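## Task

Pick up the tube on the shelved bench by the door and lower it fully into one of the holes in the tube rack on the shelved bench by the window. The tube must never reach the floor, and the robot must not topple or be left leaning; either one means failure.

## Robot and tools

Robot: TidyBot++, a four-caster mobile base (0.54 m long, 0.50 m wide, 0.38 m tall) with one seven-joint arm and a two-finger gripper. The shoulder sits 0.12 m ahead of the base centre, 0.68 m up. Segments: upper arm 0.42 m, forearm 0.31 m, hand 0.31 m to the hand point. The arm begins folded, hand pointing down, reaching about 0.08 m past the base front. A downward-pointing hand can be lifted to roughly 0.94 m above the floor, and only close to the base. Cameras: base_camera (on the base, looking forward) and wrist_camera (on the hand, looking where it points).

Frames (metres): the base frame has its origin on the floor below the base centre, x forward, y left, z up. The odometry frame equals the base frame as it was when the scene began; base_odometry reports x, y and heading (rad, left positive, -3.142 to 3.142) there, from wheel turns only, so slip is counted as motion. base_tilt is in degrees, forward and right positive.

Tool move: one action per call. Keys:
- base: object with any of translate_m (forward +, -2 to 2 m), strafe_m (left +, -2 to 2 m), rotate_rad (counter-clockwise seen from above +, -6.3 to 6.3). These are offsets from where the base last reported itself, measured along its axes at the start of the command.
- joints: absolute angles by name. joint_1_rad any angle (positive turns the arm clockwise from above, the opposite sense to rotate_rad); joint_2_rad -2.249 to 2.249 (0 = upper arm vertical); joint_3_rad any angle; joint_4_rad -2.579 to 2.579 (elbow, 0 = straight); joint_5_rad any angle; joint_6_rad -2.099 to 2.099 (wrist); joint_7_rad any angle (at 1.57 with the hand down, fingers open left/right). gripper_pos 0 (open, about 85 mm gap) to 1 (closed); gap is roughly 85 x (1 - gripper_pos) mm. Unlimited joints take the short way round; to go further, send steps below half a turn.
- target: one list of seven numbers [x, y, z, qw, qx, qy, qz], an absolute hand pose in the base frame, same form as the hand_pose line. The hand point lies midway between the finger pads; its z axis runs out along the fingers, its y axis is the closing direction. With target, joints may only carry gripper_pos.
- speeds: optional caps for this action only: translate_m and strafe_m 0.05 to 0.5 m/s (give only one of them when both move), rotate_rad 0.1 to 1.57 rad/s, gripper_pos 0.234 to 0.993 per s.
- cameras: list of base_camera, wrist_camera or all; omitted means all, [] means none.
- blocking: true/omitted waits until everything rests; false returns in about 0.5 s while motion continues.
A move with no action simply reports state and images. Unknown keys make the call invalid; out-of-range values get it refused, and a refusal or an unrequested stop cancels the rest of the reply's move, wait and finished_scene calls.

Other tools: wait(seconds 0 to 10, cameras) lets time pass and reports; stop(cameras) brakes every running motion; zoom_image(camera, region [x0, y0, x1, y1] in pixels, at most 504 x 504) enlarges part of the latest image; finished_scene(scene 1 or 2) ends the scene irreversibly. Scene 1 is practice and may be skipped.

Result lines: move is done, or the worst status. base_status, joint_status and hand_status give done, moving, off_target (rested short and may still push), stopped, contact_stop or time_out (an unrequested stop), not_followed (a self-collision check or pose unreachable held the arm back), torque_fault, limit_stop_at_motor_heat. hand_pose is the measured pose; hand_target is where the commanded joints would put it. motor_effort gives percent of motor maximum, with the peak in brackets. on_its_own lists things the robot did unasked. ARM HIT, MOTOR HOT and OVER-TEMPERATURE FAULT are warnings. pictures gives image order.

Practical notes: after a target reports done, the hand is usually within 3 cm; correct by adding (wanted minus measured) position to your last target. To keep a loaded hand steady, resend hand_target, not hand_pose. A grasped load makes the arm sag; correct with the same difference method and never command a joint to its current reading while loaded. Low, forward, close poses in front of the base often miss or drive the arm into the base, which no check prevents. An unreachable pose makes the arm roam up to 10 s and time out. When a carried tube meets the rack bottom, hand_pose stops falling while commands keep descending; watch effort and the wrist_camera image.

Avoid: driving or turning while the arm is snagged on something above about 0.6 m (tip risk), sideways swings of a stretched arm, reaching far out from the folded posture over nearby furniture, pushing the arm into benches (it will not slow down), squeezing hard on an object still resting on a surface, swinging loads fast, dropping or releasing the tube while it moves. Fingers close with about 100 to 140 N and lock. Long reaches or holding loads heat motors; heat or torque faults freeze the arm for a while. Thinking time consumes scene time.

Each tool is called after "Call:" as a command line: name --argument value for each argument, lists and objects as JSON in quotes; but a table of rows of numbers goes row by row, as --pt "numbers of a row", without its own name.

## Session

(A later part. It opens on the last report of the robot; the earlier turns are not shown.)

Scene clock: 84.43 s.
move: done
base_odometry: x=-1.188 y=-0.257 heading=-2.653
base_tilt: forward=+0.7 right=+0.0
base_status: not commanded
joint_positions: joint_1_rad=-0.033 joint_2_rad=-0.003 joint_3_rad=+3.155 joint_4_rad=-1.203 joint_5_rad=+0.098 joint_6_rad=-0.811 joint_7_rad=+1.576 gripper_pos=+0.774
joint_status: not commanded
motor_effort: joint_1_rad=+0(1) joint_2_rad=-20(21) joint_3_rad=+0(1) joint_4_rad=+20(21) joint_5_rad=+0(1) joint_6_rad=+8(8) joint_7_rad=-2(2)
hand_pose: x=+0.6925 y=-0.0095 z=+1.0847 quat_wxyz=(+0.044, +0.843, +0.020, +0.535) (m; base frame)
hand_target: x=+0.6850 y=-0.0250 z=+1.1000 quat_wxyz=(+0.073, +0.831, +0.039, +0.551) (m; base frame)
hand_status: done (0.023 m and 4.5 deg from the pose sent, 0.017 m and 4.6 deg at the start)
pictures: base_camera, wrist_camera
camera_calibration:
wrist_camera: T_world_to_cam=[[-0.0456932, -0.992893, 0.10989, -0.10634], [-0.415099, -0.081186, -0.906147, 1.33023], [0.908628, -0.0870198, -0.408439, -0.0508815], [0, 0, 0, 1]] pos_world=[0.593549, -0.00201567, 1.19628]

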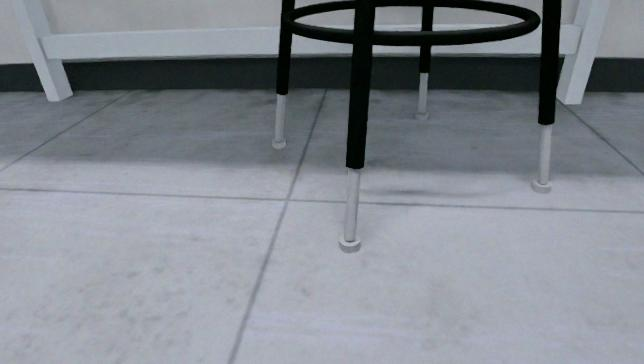

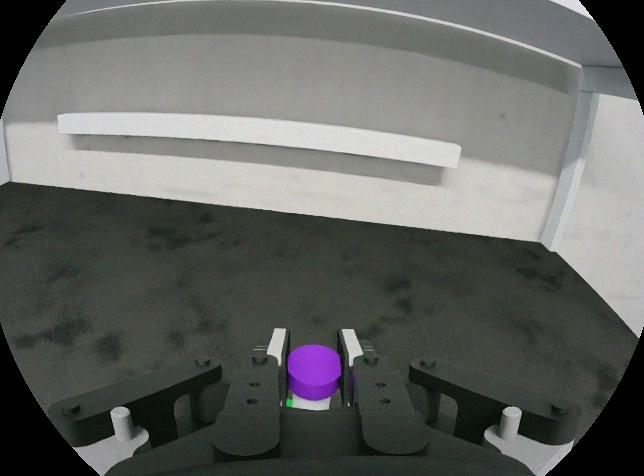

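Call:
move --target '[0.686, -0.025, 1.085, 0.0731, 0.8308, 0.0387, 0.5506]'

Call:
zoom_image --camera "wrist_camera" --region '[254, 320, 374, 440]'

Scene clock: 85.60 s.
move: done
base_odometry: x=-1.188 y=-0.257 heading=-2.653
base_tilt: forward=+0.7 right=+0.0
base_status: not commanded
joint_positions: joint_1_rad=-0.031 joint_2_rad=-0.015 joint_3_rad=+3.155 joint_4_rad=-1.265 joint_5_rad=+0.098 joint_6_rad=-0.760 joint_7_rad=+1.576 gripper_pos=+0.774
joint_status: not commanded
motor_effort: joint_1_rad=+0(1) joint_2_rad=-20(22) joint_3_rad=+0(1) joint_4_rad=+20(22) joint_5_rad=+0(1) joint_6_rad=+8(8) joint_7_rad=-1(2)
hand_pose: x=+0.6928 y=-0.0098 z=+1.0703 quat_wxyz=(+0.044, +0.843, +0.021, +0.536) (m; base frame)
hand_target: x=+0.6860 y=-0.0250 z=+1.0850 quat_wxyz=(+0.073, +0.831, +0.039, +0.551) (m; base frame)
hand_status: done (0.022 m and 4.4 deg from the pose sent, 0.017 m and 4.5 deg at the start)
pictures: base_camera, wrist_camera
camera_calibration:
wrist_camera: T_world_to_cam=[[-0.0435265, -0.99283, 0.111329, -0.108109], [-0.413954, -0.0834962, -0.90646, 1.31671], [0.909257, -0.0855402, -0.407352, -0.0586302], [0, 0, 0, 1]] pos_world=[0.59366, -0.00240941, 1.18169]

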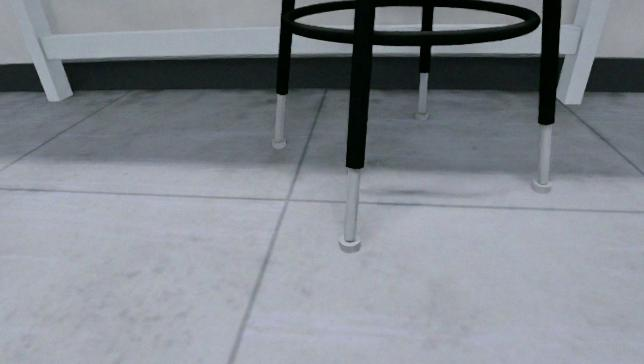

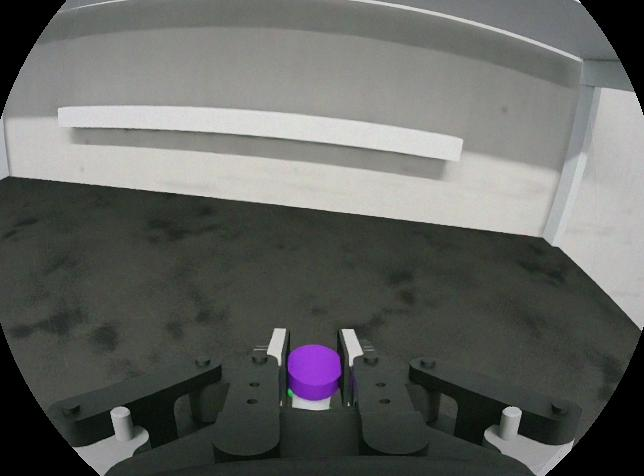

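Scaled by 4.200.

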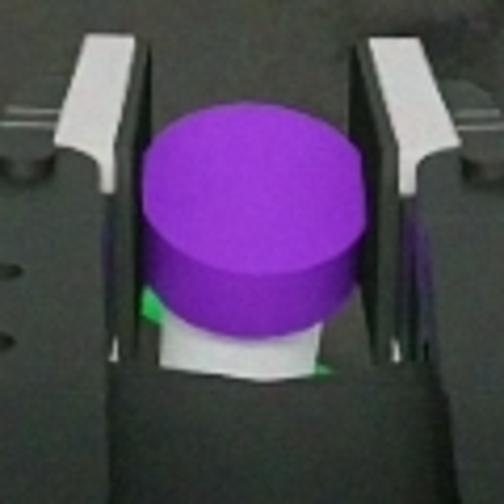

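Call:
move --target '[0.687, -0.025, 1.070, 0.0731, 0.8308, 0.0387, 0.5506]'

Call:
zoom_image --camera "wrist_camera" --region '[254, 320, 374, 440]'

Call:
move --target '[0.688, -0.025, 1.055, 0.0731, 0.8308, 0.0387, 0.5506]'

Call:
zoom_image --camera "wrist_camera" --region '[254, 320, 374, 440]'

Scene clock: 86.73 s.
move: done
base_odometry: x=-1.188 y=-0.257 heading=-2.653
base_tilt: forward=+0.7 right=+0.0
base_status: not commanded
joint_positions: joint_1_rad=-0.028 joint_2_rad=-0.025 joint_3_rad=+3.155 joint_4_rad=-1.324 joint_5_rad=+0.098 joint_6_rad=-0.710 joint_7_rad=+1.576 gripper_pos=+0.774
joint_status: not commanded
motor_effort: joint_1_rad=+0(0) joint_2_rad=-20(22) joint_3_rad=+0(1) joint_4_rad=+21(23) joint_5_rad=+0(1) joint_6_rad=+8(8) joint_7_rad=-1(2)
hand_pose: x=+0.6934 y=-0.0102 z=+1.0556 quat_wxyz=(+0.044, +0.843, +0.023, +0.536) (m; base frame)
hand_target: x=+0.6870 y=-0.0250 z=+1.0700 quat_wxyz=(+0.073, +0.831, +0.039, +0.551) (m; base frame)
hand_status: done (0.022 m and 4.3 deg from the pose sent, 0.016 m and 4.4 deg at the start)
pictures: base_camera, wrist_camera
camera_calibration:
wrist_camera: T_world_to_cam=[[-0.0415793, -0.992769, 0.112613, -0.109593], [-0.413497, -0.0855071, -0.906482, 1.30335], [0.909556, -0.084256, -0.406951, -0.0658546], [0, 0, 0, 1]] pos_world=[0.594272, -0.00290392, 1.167]

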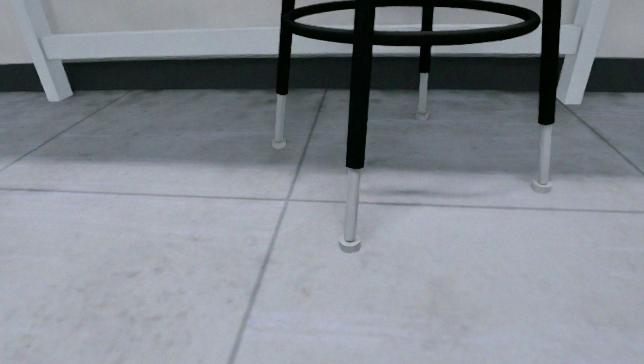

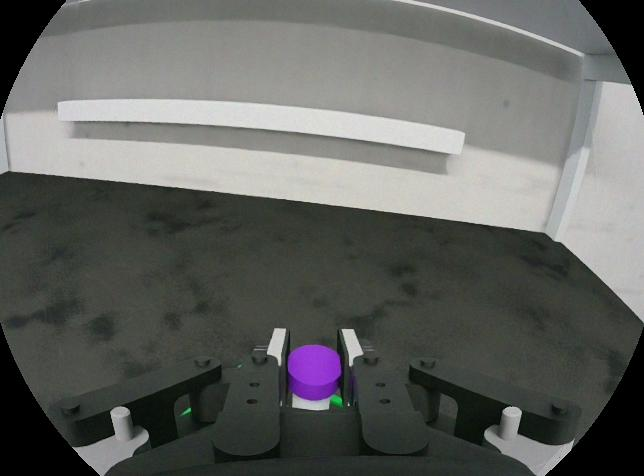

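Scaled by 4.200.

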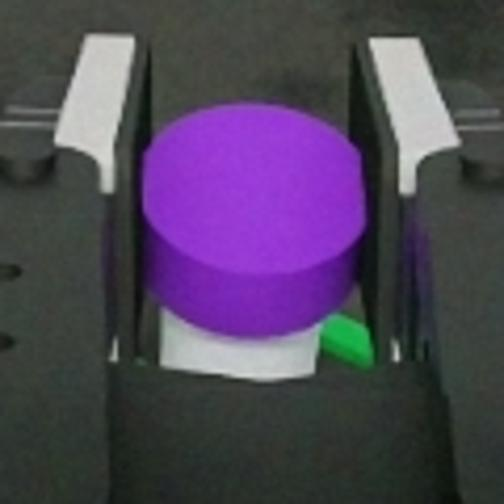

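Scene clock: 87.50 s.
move: done
base_odometry: x=-1.188 y=-0.257 heading=-2.653
base_tilt: forward=+0.7 right=+0.1
base_status: not commanded
joint_positions: joint_1_rad=-0.026 joint_2_rad=-0.032 joint_3_rad=+3.155 joint_4_rad=-1.380 joint_5_rad=+0.098 joint_6_rad=-0.661 joint_7_rad=+1.576 gripper_pos=+0.774
joint_status: not commanded
motor_effort: joint_1_rad=+0(1) joint_2_rad=-20(22) joint_3_rad=+0(1) joint_4_rad=+22(23) joint_5_rad=+0(1) joint_6_rad=+8(8) joint_7_rad=-1(2)
hand_pose: x=+0.6942 y=-0.0105 z=+1.0407 quat_wxyz=(+0.044, +0.843, +0.024, +0.536) (m; base frame)
hand_target: x=+0.6880 y=-0.0250 z=+1.0550 quat_wxyz=(+0.073, +0.831, +0.039, +0.551) (m; base frame)
hand_status: done (0.021 m and 4.3 deg from the pose sent, 0.016 m and 4.3 deg at the start)
pictures: base_camera, wrist_camera
camera_calibration:
wrist_camera: T_world_to_cam=[[-0.0394906, -0.992735, 0.113659, -0.110712], [-0.413296, -0.0873338, -0.906399, 1.28984], [0.90974, -0.0827692, -0.406845, -0.0729574], [0, 0, 0, 1]] pos_world=[0.595086, -0.00329931, 1.15201]

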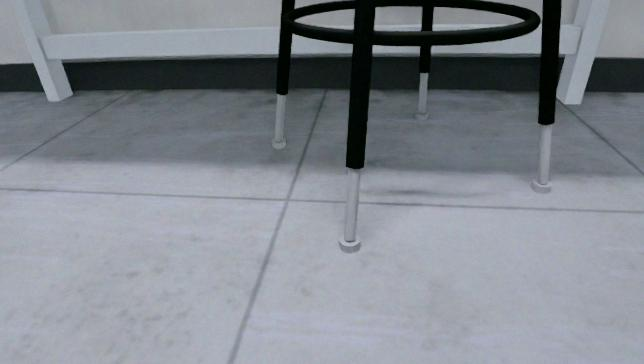

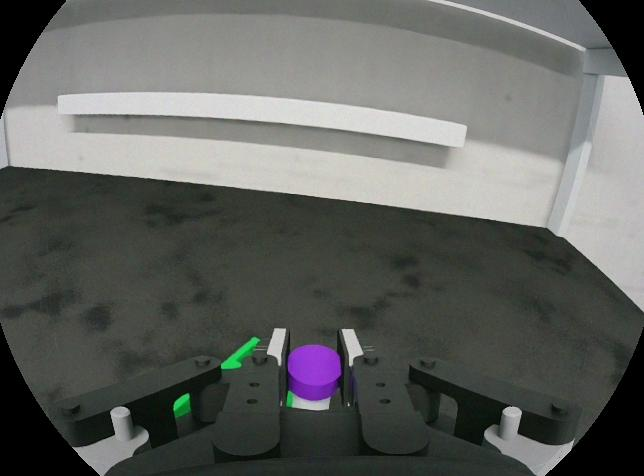

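Scaled by 4.200.

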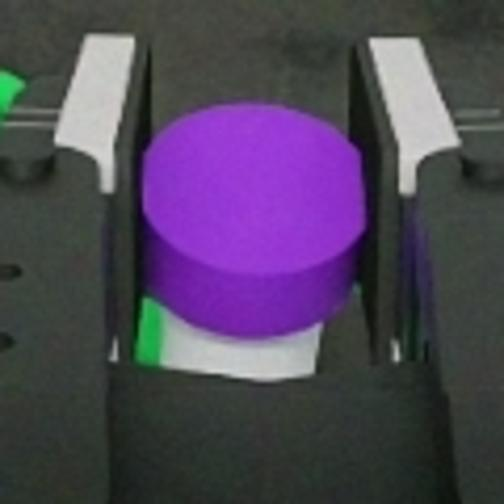

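Call:
move --target '[0.688, -0.025, 1.042, 0.0731, 0.8308, 0.0387, 0.5506]'

Call:
move --target '[0.688, -0.025, 1.032, 0.0731, 0.8308, 0.0387, 0.5506]'

Call:
zoom_image --camera "wrist_camera" --region '[174, 320, 374, 440]'

Scene clock: 88.63 s.
move: done
base_odometry: x=-1.188 y=-0.257 heading=-2.653
base_tilt: forward=+0.7 right=+0.0
base_status: not commanded
joint_positions: joint_1_rad=-0.023 joint_2_rad=-0.038 joint_3_rad=+3.155 joint_4_rad=-1.426 joint_5_rad=+0.098 joint_6_rad=-0.619 joint_7_rad=+1.576 gripper_pos=+0.774
joint_status: not commanded
motor_effort: joint_1_rad=+0(1) joint_2_rad=-20(21) joint_3_rad=+0(1) joint_4_rad=+21(22) joint_5_rad=-1(1) joint_6_rad=+8(8) joint_7_rad=-1(2)
hand_pose: x=+0.6944 y=-0.0111 z=+1.0288 quat_wxyz=(+0.044, +0.842, +0.025, +0.537) (m; base frame)
hand_target: x=+0.6880 y=-0.0250 z=+1.0420 quat_wxyz=(+0.073, +0.831, +0.039, +0.551) (m; base frame)
hand_status: done (0.020 m and 4.2 deg from the pose sent, 0.016 m and 4.3 deg at the start)
pictures: base_camera, wrist_camera
camera_calibration:
wrist_camera: T_world_to_cam=[[-0.0384382, -0.992702, 0.114307, -0.111393], [-0.411276, -0.0885367, -0.907201, 1.27852], [0.9107, -0.0818828, -0.404871, -0.0807539], [0, 0, 0, 1]] pos_world=[0.595087, -0.00399614, 1.13992]

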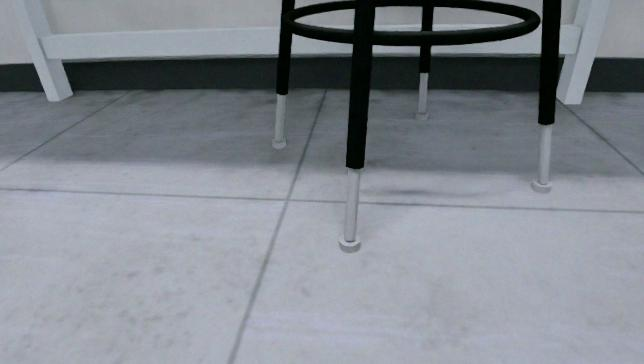

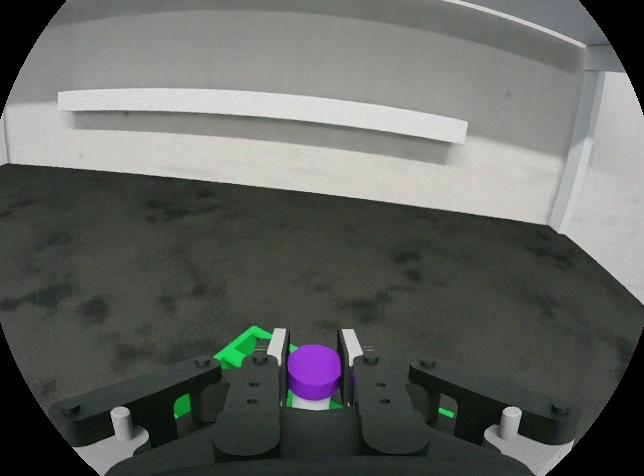

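Scene clock: 89.30 s.
move: done
base_odometry: x=-1.188 y=-0.257 heading=-2.653
base_tilt: forward=+0.8 right=+0.0
base_status: not commanded
joint_positions: joint_1_rad=-0.021 joint_2_rad=-0.048 joint_3_rad=+3.155 joint_4_rad=-1.455 joint_5_rad=+0.098 joint_6_rad=-0.580 joint_7_rad=+1.576 gripper_pos=+0.774
joint_status: not commanded
motor_effort: joint_1_rad=+1(1) joint_2_rad=-19(20) joint_3_rad=+0(1) joint_4_rad=+20(21) joint_5_rad=+0(0) joint_6_rad=+8(8) joint_7_rad=-1(2)
hand_pose: x=+0.6936 y=-0.0112 z=+1.0286 quat_wxyz=(+0.044, +0.837, +0.025, +0.545) (m; base frame)
hand_target: x=+0.6880 y=-0.0250 z=+1.0320 quat_wxyz=(+0.073, +0.831, +0.039, +0.551) (m; base frame)
hand_status: done (0.015 m and 3.8 deg from the pose sent, 0.016 m and 4.2 deg at the start)
pictures: base_camera, wrist_camera
camera_calibration:
wrist_camera: T_world_to_cam=[[-0.0387311, -0.992741, 0.113868, -0.110785], [-0.392955, -0.0896408, -0.915178, 1.27348], [0.918742, -0.080191, -0.386631, -0.104374], [0, 0, 0, 1]] pos_world=[0.592024, -0.00419436, 1.13772]

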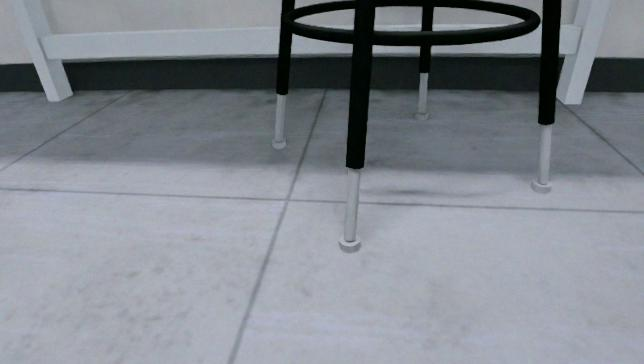

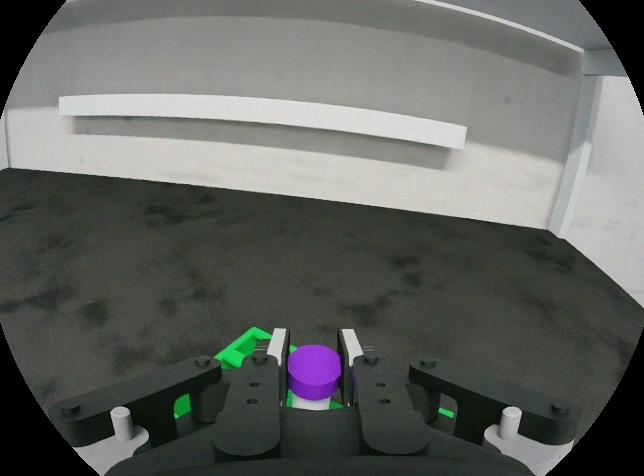

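Scaled by 2.520.

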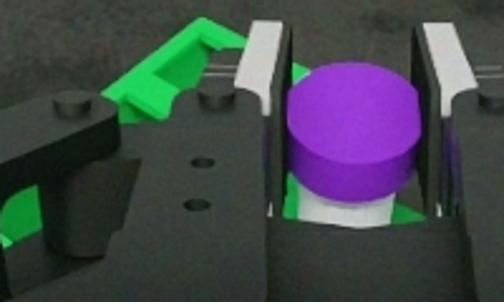

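Call:
move --target '[0.688, -0.025, 1.050, 0.0731, 0.8308, 0.0387, 0.5506]'

Call:
move --target '[0.693, -0.029, 1.044, 0.0731, 0.8308, 0.0387, 0.5506]'

Call:
move --target '[0.693, -0.029, 1.034, 0.0731, 0.8308, 0.0387, 0.5506]'

Call:
zoom_image --camera "wrist_camera" --region '[174, 320, 374, 440]'

Scene clock: 91.30 s.
move: done
base_odometry: x=-1.188 y=-0.257 heading=-2.653
base_tilt: forward=+0.8 right=+0.0
base_status: not commanded
joint_positions: joint_1_rad=-0.021 joint_2_rad=-0.048 joint_3_rad=+3.155 joint_4_rad=-1.431 joint_5_rad=+0.098 joint_6_rad=-0.596 joint_7_rad=+1.576 gripper_pos=+0.774
joint_status: not commanded
motor_effort: joint_1_rad=+0(1) joint_2_rad=-20(21) joint_3_rad=+0(1) joint_4_rad=+21(23) joint_5_rad=+0(1) joint_6_rad=+8(8) joint_7_rad=-1(2)
hand_pose: x=+0.6933 y=-0.0116 z=+1.0381 quat_wxyz=(+0.044, +0.835, +0.024, +0.549) (m; base frame)
hand_target: x=+0.6880 y=-0.0250 z=+1.0500 quat_wxyz=(+0.073, +0.831, +0.039, +0.551) (m; base frame)
hand_status: done (0.019 m and 3.7 deg from the pose sent, 0.026 m and 3.8 deg at the start)
pictures: base_camera, wrist_camera
camera_calibration:
wrist_camera: T_world_to_cam=[[-0.0411592, -0.992716, 0.113229, -0.109951], [-0.385802, -0.0887455, -0.918303, 1.28033], [0.921663, -0.0814806, -0.37934, -0.110078], [0, 0, 0, 1]] pos_world=[0.590883, -0.00449591, 1.14642]

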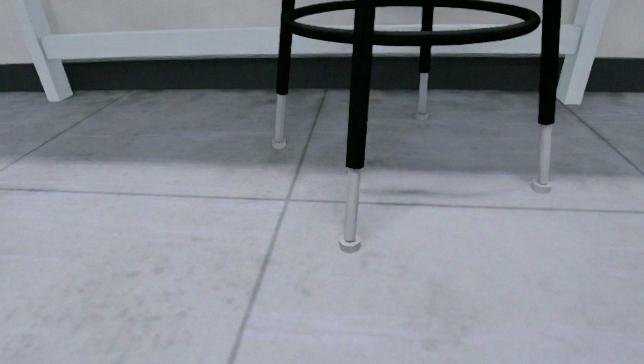

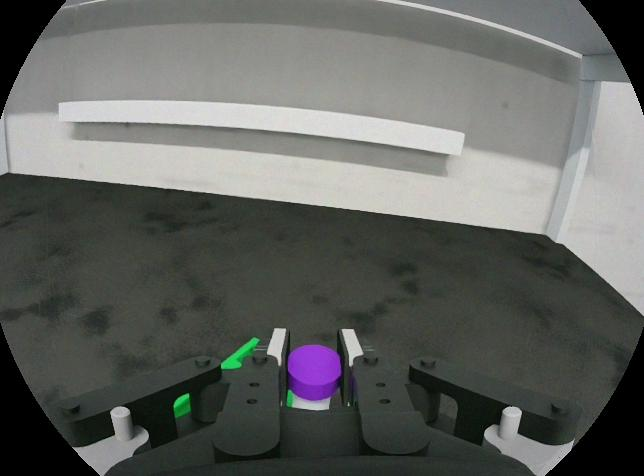

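Scene clock: 91.83 s.
move: done
base_odometry: x=-1.188 y=-0.257 heading=-2.653
base_tilt: forward=+0.7 right=+0.1
base_status: not commanded
joint_positions: joint_1_rad=-0.021 joint_2_rad=-0.048 joint_3_rad=+3.159 joint_4_rad=-1.431 joint_5_rad=+0.098 joint_6_rad=-0.593 joint_7_rad=+1.579 gripper_pos=+0.774
joint_status: not commanded
motor_effort: joint_1_rad=+0(1) joint_2_rad=-20(20) joint_3_rad=+0(1) joint_4_rad=+21(22) joint_5_rad=+0(1) joint_6_rad=+8(8) joint_7_rad=-2(2)
hand_pose: x=+0.6937 y=-0.0142 z=+1.0388 quat_wxyz=(+0.047, +0.834, +0.024, +0.550) (m; base frame)
hand_target: x=+0.6930 y=-0.0290 z=+1.0440 quat_wxyz=(+0.073, +0.831, +0.039, +0.551) (m; base frame)
hand_status: done (0.016 m and 3.5 deg from the pose sent, 0.018 m and 3.7 deg at the start)
pictures: base_camera, wrist_camera
camera_calibration:
wrist_camera: T_world_to_cam=[[-0.0443875, -0.992264, 0.115937, -0.113178], [-0.383806, -0.0902078, -0.918997, 1.28026], [0.922346, -0.0852895, -0.376833, -0.113412], [0, 0, 0, 1]] pos_world=[0.590954, -0.00648555, 1.14694]

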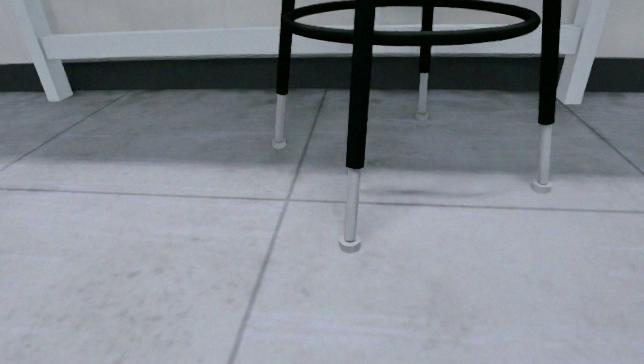

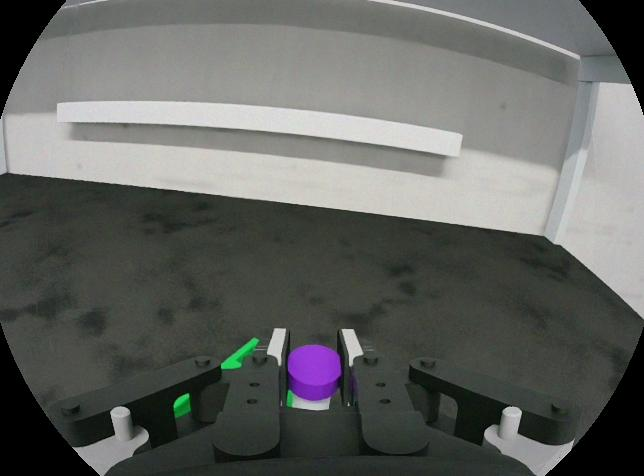

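Scene clock: 92.50 s.
move: done
base_odometry: x=-1.188 y=-0.257 heading=-2.653
base_tilt: forward=+0.7 right=+0.1
base_status: not commanded
joint_positions: joint_1_rad=-0.020 joint_2_rad=-0.048 joint_3_rad=+3.159 joint_4_rad=-1.451 joint_5_rad=+0.098 joint_6_rad=-0.580 joint_7_rad=+1.579 gripper_pos=+0.774
joint_status: not commanded
motor_effort: joint_1_rad=+0(1) joint_2_rad=-20(21) joint_3_rad=+0(1) joint_4_rad=+22(22) joint_5_rad=+0(1) joint_6_rad=+8(8) joint_7_rad=-1(2)
hand_pose: x=+0.6940 y=-0.0144 z=+1.0312 quat_wxyz=(+0.046, +0.835, +0.024, +0.547) (m; base frame)
hand_target: x=+0.6930 y=-0.0290 z=+1.0340 quat_wxyz=(+0.073, +0.831, +0.039, +0.551) (m; base frame)
hand_status: done (0.015 m and 3.6 deg from the pose sent, 0.016 m and 3.5 deg at the start)
pictures: base_camera, wrist_camera
camera_calibration:
wrist_camera: T_world_to_cam=[[-0.043397, -0.992253, 0.116404, -0.113625], [-0.38926, -0.0905128, -0.91667, 1.27469], [0.920105, -0.0850923, -0.382316, -0.109472], [0, 0, 0, 1]] pos_world=[0.591979, -0.00668471, 1.13984]

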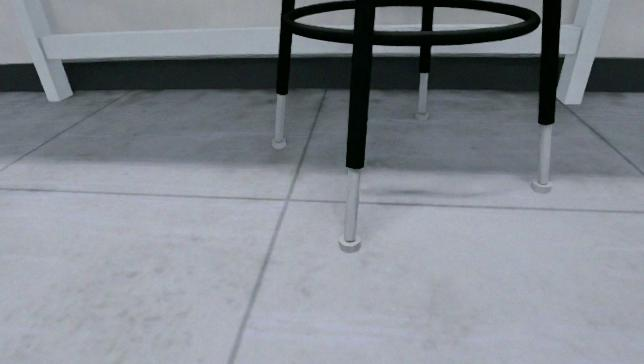

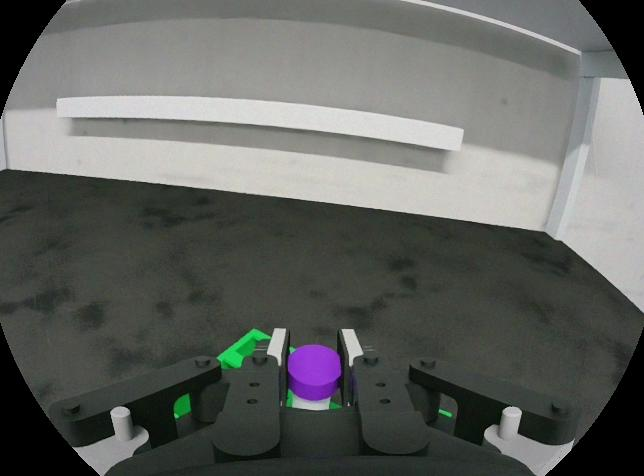

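Scaled by 2.520.

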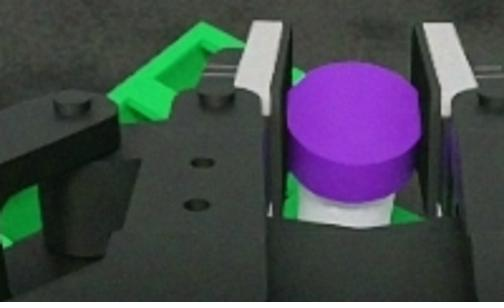

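Call:
move --target '[0.695, -0.029, 1.026, 0.0731, 0.8308, 0.0387, 0.5506]'

Call:
move --target '[0.696, -0.029, 1.018, 0.0731, 0.8308, 0.0387, 0.5506]'

Call:
zoom_image --camera "wrist_camera" --region '[174, 320, 374, 440]'

Scene clock: 93.37 s.
move: done
base_odometry: x=-1.188 y=-0.257 heading=-2.653
base_tilt: forward=+0.7 right=+0.1
base_status: not commanded
joint_positions: joint_1_rad=-0.019 joint_2_rad=-0.048 joint_3_rad=+3.159 joint_4_rad=-1.467 joint_5_rad=+0.098 joint_6_rad=-0.556 joint_7_rad=+1.579 gripper_pos=+0.774
joint_status: not commanded
motor_effort: joint_1_rad=+0(0) joint_2_rad=-19(20) joint_3_rad=+1(1) joint_4_rad=+20(22) joint_5_rad=+0(1) joint_6_rad=+7(8) joint_7_rad=-2(2)
hand_pose: x=+0.6958 y=-0.0144 z=+1.0285 quat_wxyz=(+0.046, +0.833, +0.024, +0.550) (m; base frame)
hand_target: x=+0.6950 y=-0.0290 z=+1.0260 quat_wxyz=(+0.073, +0.831, +0.039, +0.551) (m; base frame)
hand_status: done (0.015 m and 3.5 deg from the pose sent, 0.016 m and 3.6 deg at the start)
pictures: base_camera, wrist_camera
camera_calibration:
wrist_camera: T_world_to_cam=[[-0.0430188, -0.992272, 0.116382, -0.113477], [-0.381844, -0.091316, -0.919705, 1.27086], [0.923225, -0.0840042, -0.374965, -0.121821], [0, 0, 0, 1]] pos_world=[0.592857, -0.00678324, 1.13635]

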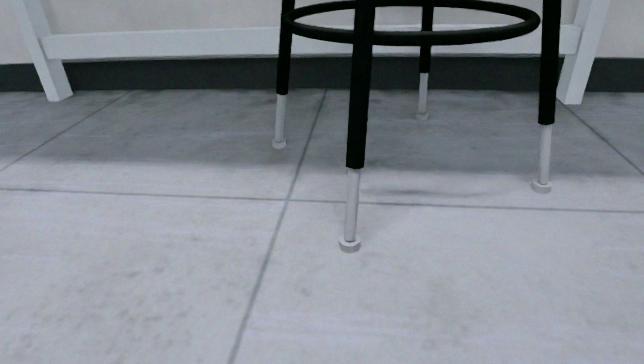

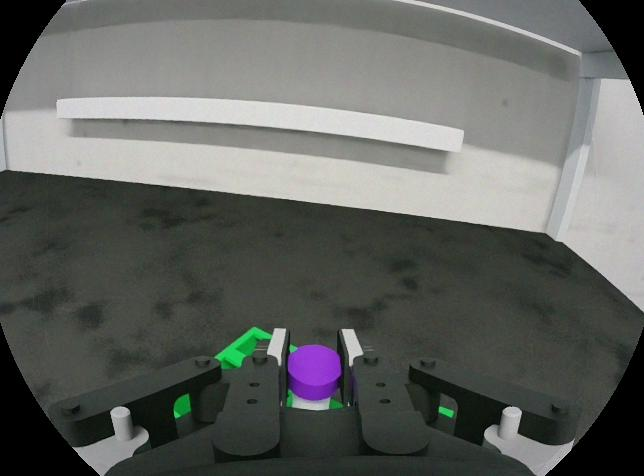

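Scene clock: 94.00 s.
move: done
base_odometry: x=-1.188 y=-0.257 heading=-2.653
base_tilt: forward=+0.7 right=+0.1
base_status: not commanded
joint_positions: joint_1_rad=-0.017 joint_2_rad=-0.049 joint_3_rad=+3.159 joint_4_rad=-1.482 joint_5_rad=+0.098 joint_6_rad=-0.526 joint_7_rad=+1.579 gripper_pos=+0.774
joint_status: not commanded
motor_effort: joint_1_rad=+0(0) joint_2_rad=-17(20) joint_3_rad=+0(1) joint_4_rad=+20(21) joint_5_rad=+0(1) joint_6_rad=+7(8) joint_7_rad=-1(2)
hand_pose: x=+0.6980 y=-0.0144 z=+1.0283 quat_wxyz=(+0.046, +0.829, +0.025, +0.557) (m; base frame)
hand_target: x=+0.6960 y=-0.0290 z=+1.0180 quat_wxyz=(+0.073, +0.831, +0.039, +0.551) (m; base frame)
hand_status: done (0.018 m and 3.5 deg from the pose sent, 0.018 m and 3.5 deg at the start)
pictures: base_camera, wrist_camera
camera_calibration:
wrist_camera: T_world_to_cam=[[-0.0432131, -0.992287, 0.116185, -0.112998], [-0.367731, -0.0923312, -0.925337, 1.26746], [0.928928, -0.0827113, -0.360905, -0.142432], [0, 0, 0, 1]] pos_world=[0.593509, -0.00688127, 1.13455]

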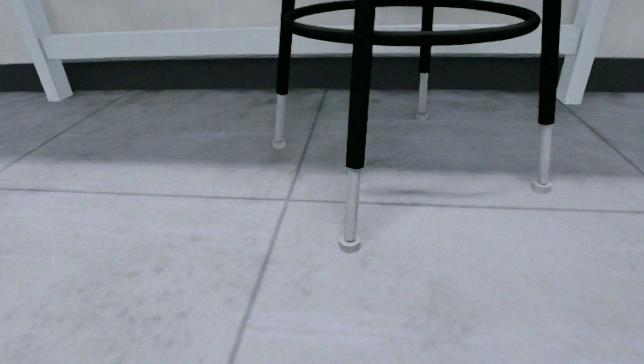

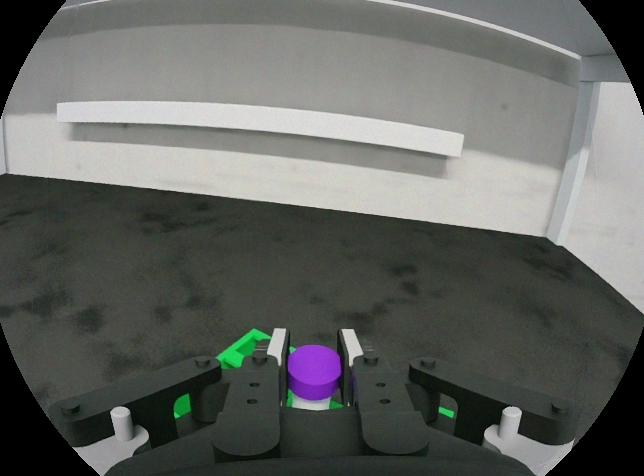

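Scaled by 2.520.

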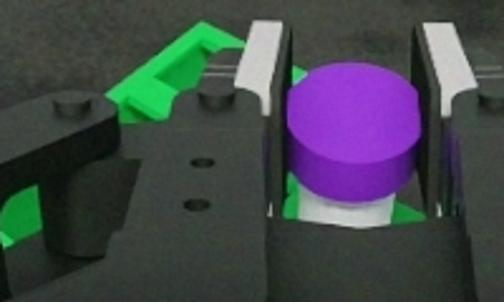

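Call:
move --target '[0.692, -0.029, 1.036, 0.0731, 0.8308, 0.0387, 0.5506]'

Call:
move --joints '{"gripper_pos": 0.7}' --speeds '{"gripper_pos": 0.234}'

Call:
zoom_image --camera "wrist_camera" --region '[174, 320, 374, 440]'

Scene clock: 95.07 s.
move: done
base_odometry: x=-1.188 y=-0.257 heading=-2.653
base_tilt: forward=+0.8 right=+0.0
base_status: not commanded
joint_positions: joint_1_rad=-0.017 joint_2_rad=-0.049 joint_3_rad=+3.159 joint_4_rad=-1.471 joint_5_rad=+0.098 joint_6_rad=-0.548 joint_7_rad=+1.579 gripper_pos=+0.774
joint_status: not commanded
motor_effort: joint_1_rad=+0(1) joint_2_rad=-20(21) joint_3_rad=+1(1) joint_4_rad=+21(22) joint_5_rad=+0(1) joint_6_rad=+8(8) joint_7_rad=-1(2)
hand_pose: x=+0.6962 y=-0.0150 z=+1.0286 quat_wxyz=(+0.047, +0.832, +0.024, +0.552) (m; base frame)
hand_target: x=+0.6920 y=-0.0290 z=+1.0360 quat_wxyz=(+0.073, +0.831, +0.039, +0.551) (m; base frame)
hand_status: done (0.016 m and 3.5 deg from the pose sent, 0.018 m and 3.5 deg at the start)
pictures: base_camera, wrist_camera
camera_calibration:
wrist_camera: T_world_to_cam=[[-0.0440805, -0.992231, 0.116339, -0.11315], [-0.378117, -0.091219, -0.921253, 1.27], [0.924708, -0.0845991, -0.371158, -0.127193], [0, 0, 0, 1]] pos_world=[0.592838, -0.0071828, 1.13595]

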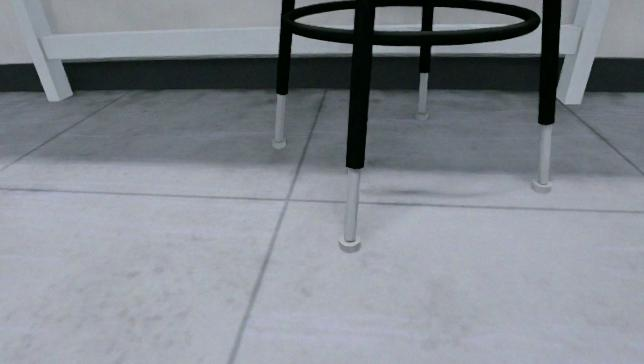

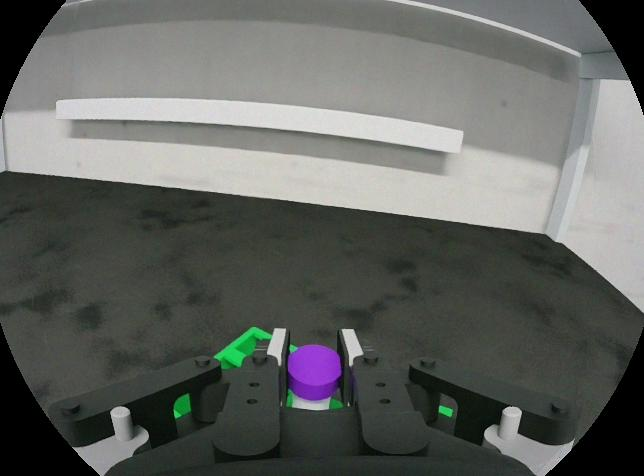

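Scene clock: 95.97 s.
move: done
base_odometry: x=-1.188 y=-0.257 heading=-2.653
base_tilt: forward=+0.7 right=+0.0
base_status: not commanded
joint_positions: joint_1_rad=-0.017 joint_2_rad=-0.049 joint_3_rad=+3.159 joint_4_rad=-1.471 joint_5_rad=+0.098 joint_6_rad=-0.548 joint_7_rad=+1.579 gripper_pos=+0.698
joint_status: all done
motor_effort: joint_1_rad=+0(1) joint_2_rad=-20(20) joint_3_rad=+0(1) joint_4_rad=+22(22) joint_5_rad=+0(1) joint_6_rad=+8(8) joint_7_rad=-2(2)
hand_pose: x=+0.6962 y=-0.0150 z=+1.0286 quat_wxyz=(+0.047, +0.832, +0.024, +0.552) (m; base frame)
hand_target: x=+0.6920 y=-0.0290 z=+1.0360 quat_wxyz=(+0.073, +0.831, +0.039, +0.551) (m; base frame)
hand_status: not commanded
pictures: base_camera, wrist_camera
camera_calibration:
wrist_camera: T_world_to_cam=[[-0.0440805, -0.992231, 0.116339, -0.11315], [-0.378117, -0.091219, -0.921253, 1.27], [0.924708, -0.0845991, -0.371158, -0.127193], [0, 0, 0, 1]] pos_world=[0.592838, -0.0071828, 1.13595]

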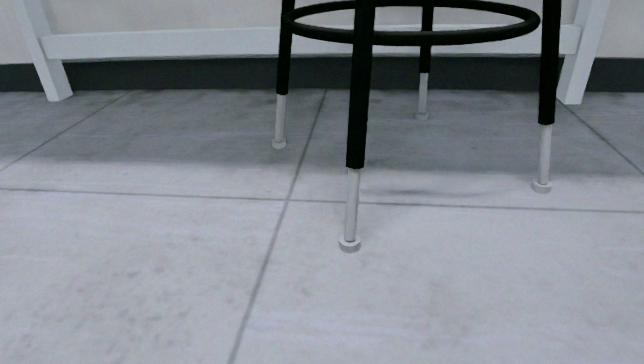

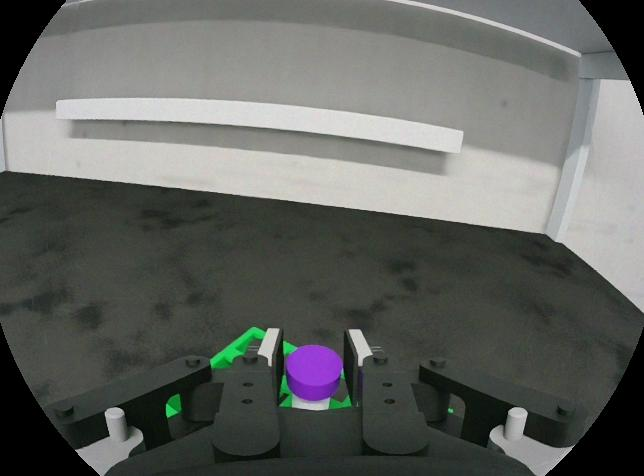

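Scaled by 2.520.

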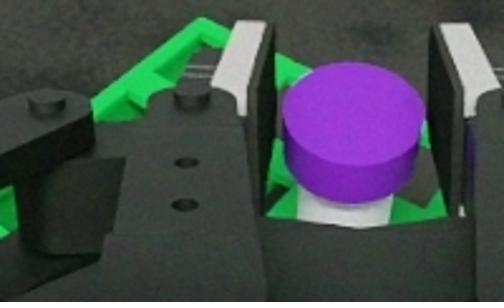

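Call:
move --joints '{"gripper_pos": 0.1}' --speeds '{"gripper_pos": 0.4}'

Call:
move --target '[0.60, -0.029, 1.075, 0.0731, 0.8308, 0.0387, 0.5506]'

Call:
move --target '[0.50, -0.01, 1.12, 0, 0.906, 0, 0.423]'

Call:
zoom_image --camera "wrist_camera" --region '[220, 150, 440, 370]'

Scene clock: 98.43 s.
move: done
base_odometry: x=-1.188 y=-0.257 heading=-2.653
base_tilt: forward=+0.8 right=+0.1
base_status: not commanded
joint_positions: joint_1_rad=-0.017 joint_2_rad=-0.049 joint_3_rad=+3.159 joint_4_rad=-1.471 joint_5_rad=+0.098 joint_6_rad=-0.548 joint_7_rad=+1.579 gripper_pos=+0.100
joint_status: all done
motor_effort: joint_1_rad=+0(0) joint_2_rad=-20(20) joint_3_rad=+0(1) joint_4_rad=+21(22) joint_5_rad=+0(1) joint_6_rad=+8(8) joint_7_rad=-1(2)
hand_pose: x=+0.6962 y=-0.0150 z=+1.0286 quat_wxyz=(+0.047, +0.832, +0.024, +0.552) (m; base frame)
hand_target: x=+0.6920 y=-0.0290 z=+1.0360 quat_wxyz=(+0.073, +0.831, +0.039, +0.551) (m; base frame)
hand_status: not commanded
pictures: base_camera, wrist_camera
camera_calibration:
wrist_camera: T_world_to_cam=[[-0.0440805, -0.992231, 0.116339, -0.11315], [-0.378117, -0.091219, -0.921253, 1.27], [0.924708, -0.0845991, -0.371158, -0.127193], [0, 0, 0, 1]] pos_world=[0.592838, -0.0071828, 1.13595]

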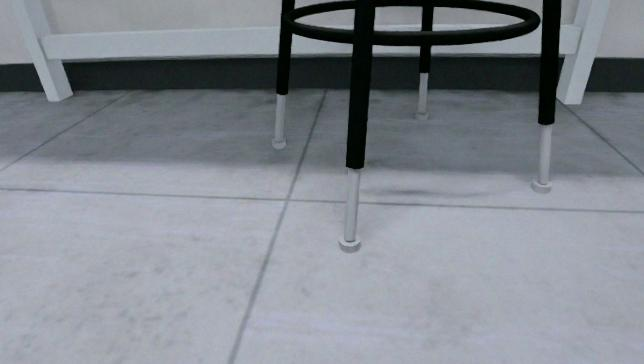

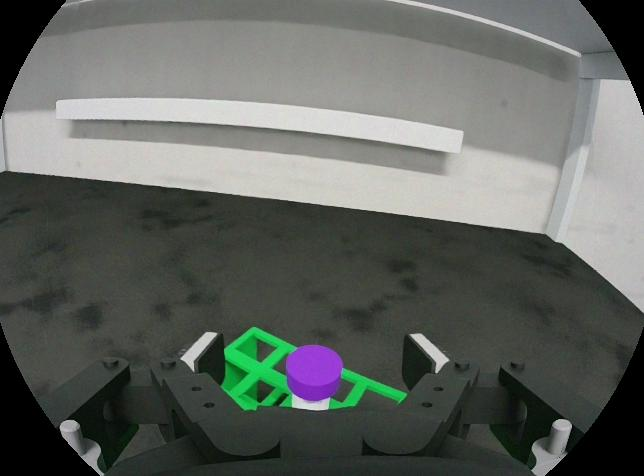

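Scene clock: 99.87 s.
move: done
base_odometry: x=-1.188 y=-0.257 heading=-2.653
base_tilt: forward=+0.7 right=+0.1
base_status: not commanded
joint_positions: joint_1_rad=-0.012 joint_2_rad=-0.242 joint_3_rad=+3.159 joint_4_rad=-1.471 joint_5_rad=+0.098 joint_6_rad=-0.690 joint_7_rad=+1.584 gripper_pos=+0.100
joint_status: not commanded
motor_effort: joint_1_rad=+0(0) joint_2_rad=-11(22) joint_3_rad=+0(1) joint_4_rad=+21(23) joint_5_rad=+0(1) joint_6_rad=+8(8) joint_7_rad=-1(2)
hand_pose: x=+0.6069 y=-0.0223 z=+1.0903 quat_wxyz=(+0.051, +0.818, +0.015, +0.573) (m; base frame)
hand_target: x=+0.6000 y=-0.0290 z=+1.0750 quat_wxyz=(+0.073, +0.831, +0.039, +0.551) (m; base frame)
hand_status: done (0.018 m and 4.7 deg from the pose sent, 0.108 m and 3.5 deg at the start)
pictures: base_camera, wrist_camera
camera_calibration:
wrist_camera: T_world_to_cam=[[-0.0666599, -0.991529, 0.111472, -0.112574], [-0.331979, -0.0833155, -0.9396, 1.28467], [0.940929, -0.0996401, -0.323613, -0.084333], [0, 0, 0, 1]] pos_world=[0.49833, -0.0129904, 1.19233]

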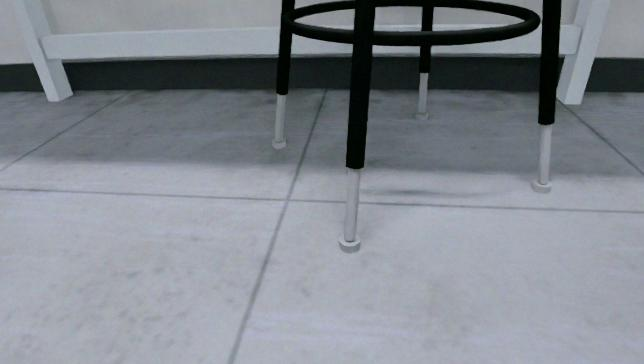

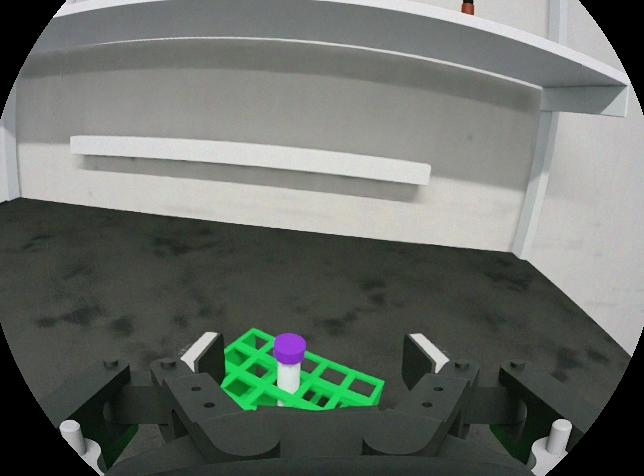

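Scene clock: 101.97 s.
move: done
base_odometry: x=-1.188 y=-0.257 heading=-2.653
base_tilt: forward=+0.7 right=+0.0
base_status: not commanded
joint_positions: joint_1_rad=-0.012 joint_2_rad=-0.207 joint_3_rad=+3.183 joint_4_rad=-0.986 joint_5_rad=+0.042 joint_6_rad=-1.448 joint_7_rad=+1.584 gripper_pos=+0.100
joint_status: not commanded
motor_effort: joint_1_rad=+0(1) joint_2_rad=-8(13) joint_3_rad=+0(1) joint_4_rad=+16(22) joint_5_rad=+0(1) joint_6_rad=+7(8) joint_7_rad=-2(2)
hand_pose: x=+0.4997 y=-0.0263 z=+1.1276 quat_wxyz=(+0.025, +0.897, -0.016, +0.441) (m; base frame)
hand_target: x=+0.5000 y=-0.0100 z=+1.1200 quat_wxyz=(+0.000, +0.906, +0.000, +0.423) (m; base frame)
hand_status: done (0.018 m and 4.1 deg from the pose sent, 0.112 m and 20.9 deg at the start)
pictures: base_camera, wrist_camera
camera_calibration:
wrist_camera: T_world_to_cam=[[-0.0786838, -0.995527, 0.0523053, -0.0552742], [-0.601177, 0.00553062, -0.799097, 1.26219], [0.795233, -0.0943207, -0.598922, 0.411567], [0, 0, 0, 1]] pos_world=[0.427161, -0.0231884, 1.258]

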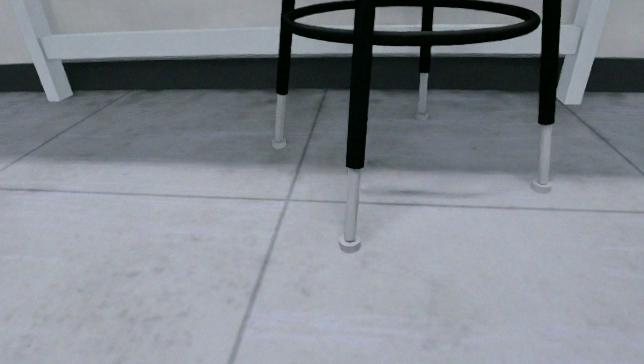

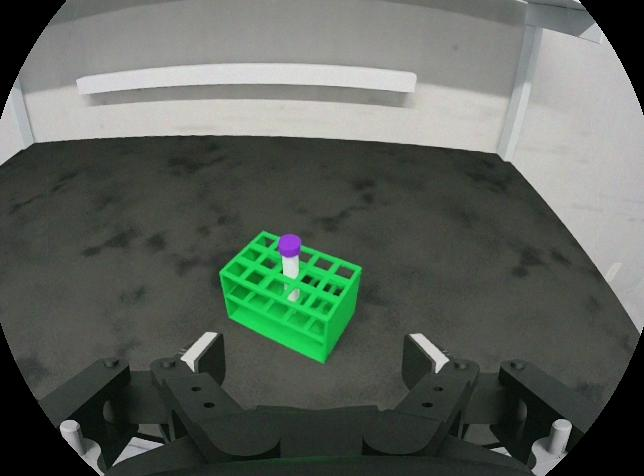

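Scaled by 2.291.

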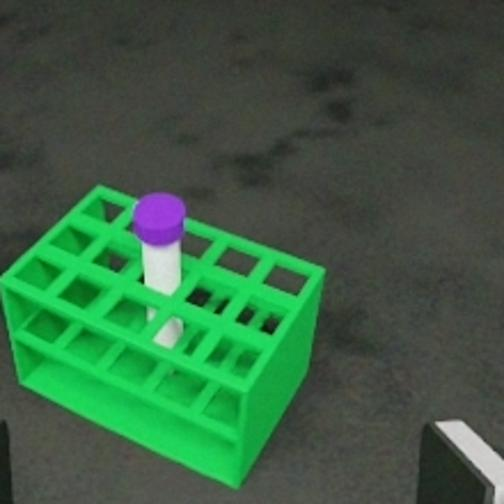

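Call:
move --base '{"translate_m": -0.3}'

Call:
move --target '[0.50, 0.0, 0.97, 0, 0.8387, 0, 0.5446]'

Call:
zoom_image --camera "wrist_camera" --region '[240, 180, 380, 320]'

Scene clock: 104.67 s.
move: done
base_odometry: x=-0.923 y=-0.116 heading=-2.653
base_tilt: forward=+0.7 right=+0.0
base_status: done
joint_positions: joint_1_rad=-0.012 joint_2_rad=-0.192 joint_3_rad=+3.186 joint_4_rad=-0.980 joint_5_rad=+0.037 joint_6_rad=-1.456 joint_7_rad=+1.584 gripper_pos=+0.100
joint_status: not commanded
motor_effort: joint_1_rad=+0(1) joint_2_rad=-8(13) joint_3_rad=+0(1) joint_4_rad=+16(18) joint_5_rad=+0(1) joint_6_rad=+7(7) joint_7_rad=-1(2)
hand_pose: x=+0.5049 y=-0.0263 z=+1.1224 quat_wxyz=(+0.024, +0.901, -0.016, +0.433) (m; base frame)
hand_target: x=+0.5000 y=-0.0100 z=+1.1200 quat_wxyz=(+0.000, +0.906, +0.000, +0.423) (m; base frame)
hand_status: not commanded
pictures: base_camera, wrist_camera
camera_calibration:
wrist_camera: T_world_to_cam=[[-0.0778383, -0.995746, 0.0493008, -0.051598], [-0.614773, 0.00901, -0.788653, 1.25642], [0.784854, -0.0916962, -0.612859, 0.425281], [0, 0, 0, 1]] pos_world=[0.434615, -0.0237023, 1.25406]

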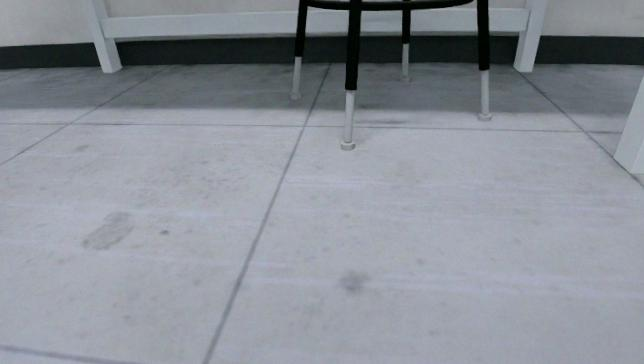

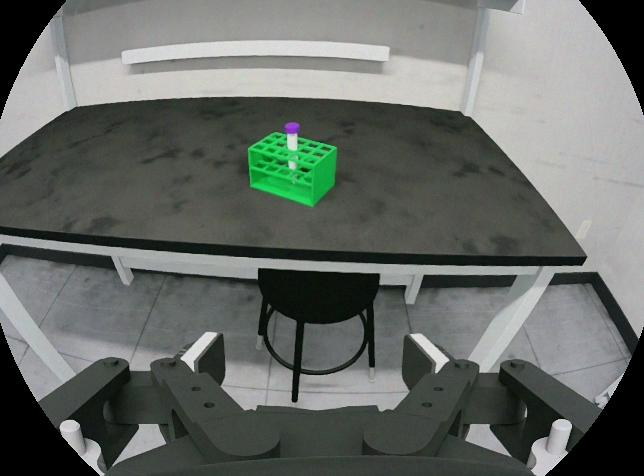

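Scene clock: 107.27 s.
move: done
base_odometry: x=-0.923 y=-0.116 heading=-2.653
base_tilt: forward=+0.7 right=+0.0
base_status: not commanded
joint_positions: joint_1_rad=-0.012 joint_2_rad=-0.509 joint_3_rad=+3.160 joint_4_rad=-1.918 joint_5_rad=+0.037 joint_6_rad=-0.619 joint_7_rad=+1.584 gripper_pos=+0.100
joint_status: not commanded
motor_effort: joint_1_rad=+0(0) joint_2_rad=-3(9) joint_3_rad=+0(1) joint_4_rad=+21(23) joint_5_rad=+0(1) joint_6_rad=+8(8) joint_7_rad=-1(2)
hand_pose: x=+0.5037 y=-0.0097 z=+0.9624 quat_wxyz=(+0.018, +0.849, +0.009, +0.528) (m; base frame)
hand_target: x=+0.5000 y=+0.0000 z=+0.9700 quat_wxyz=(+0.000, +0.839, +0.000, +0.545) (m; base frame)
hand_status: done (0.013 m and 3.2 deg from the pose sent, 0.155 m and 15.0 deg at the start)
pictures: base_camera, wrist_camera
camera_calibration:
wrist_camera: T_world_to_cam=[[-0.0364968, -0.997871, 0.0540596, -0.052716], [-0.431603, -0.0330507, -0.901458, 1.14526], [0.901325, -0.0562326, -0.429478, 0.0948665], [0, 0, 0, 1]] pos_world=[0.406868, -0.00941747, 1.076]

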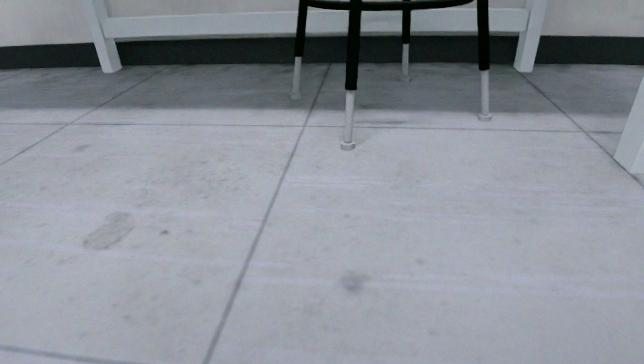

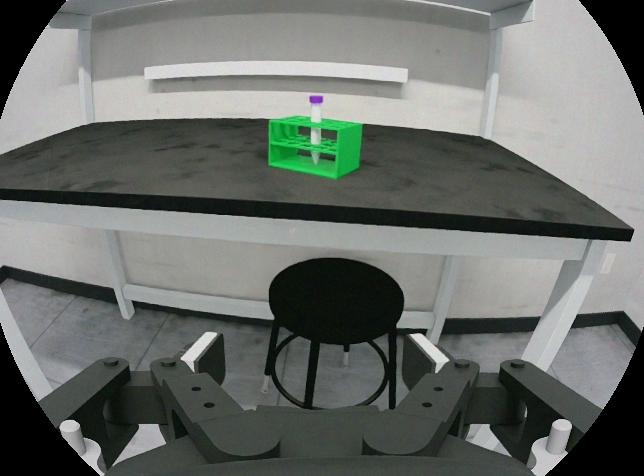

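Scaled by 3.600.

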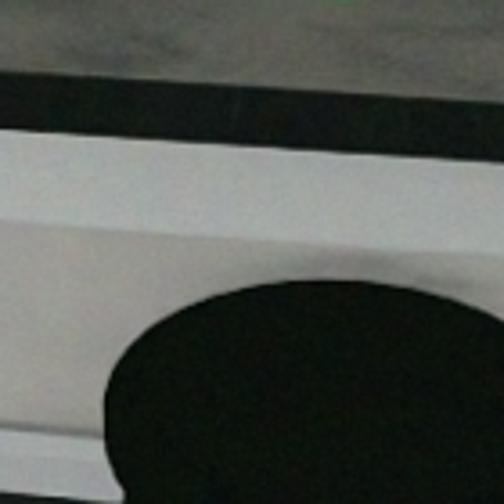

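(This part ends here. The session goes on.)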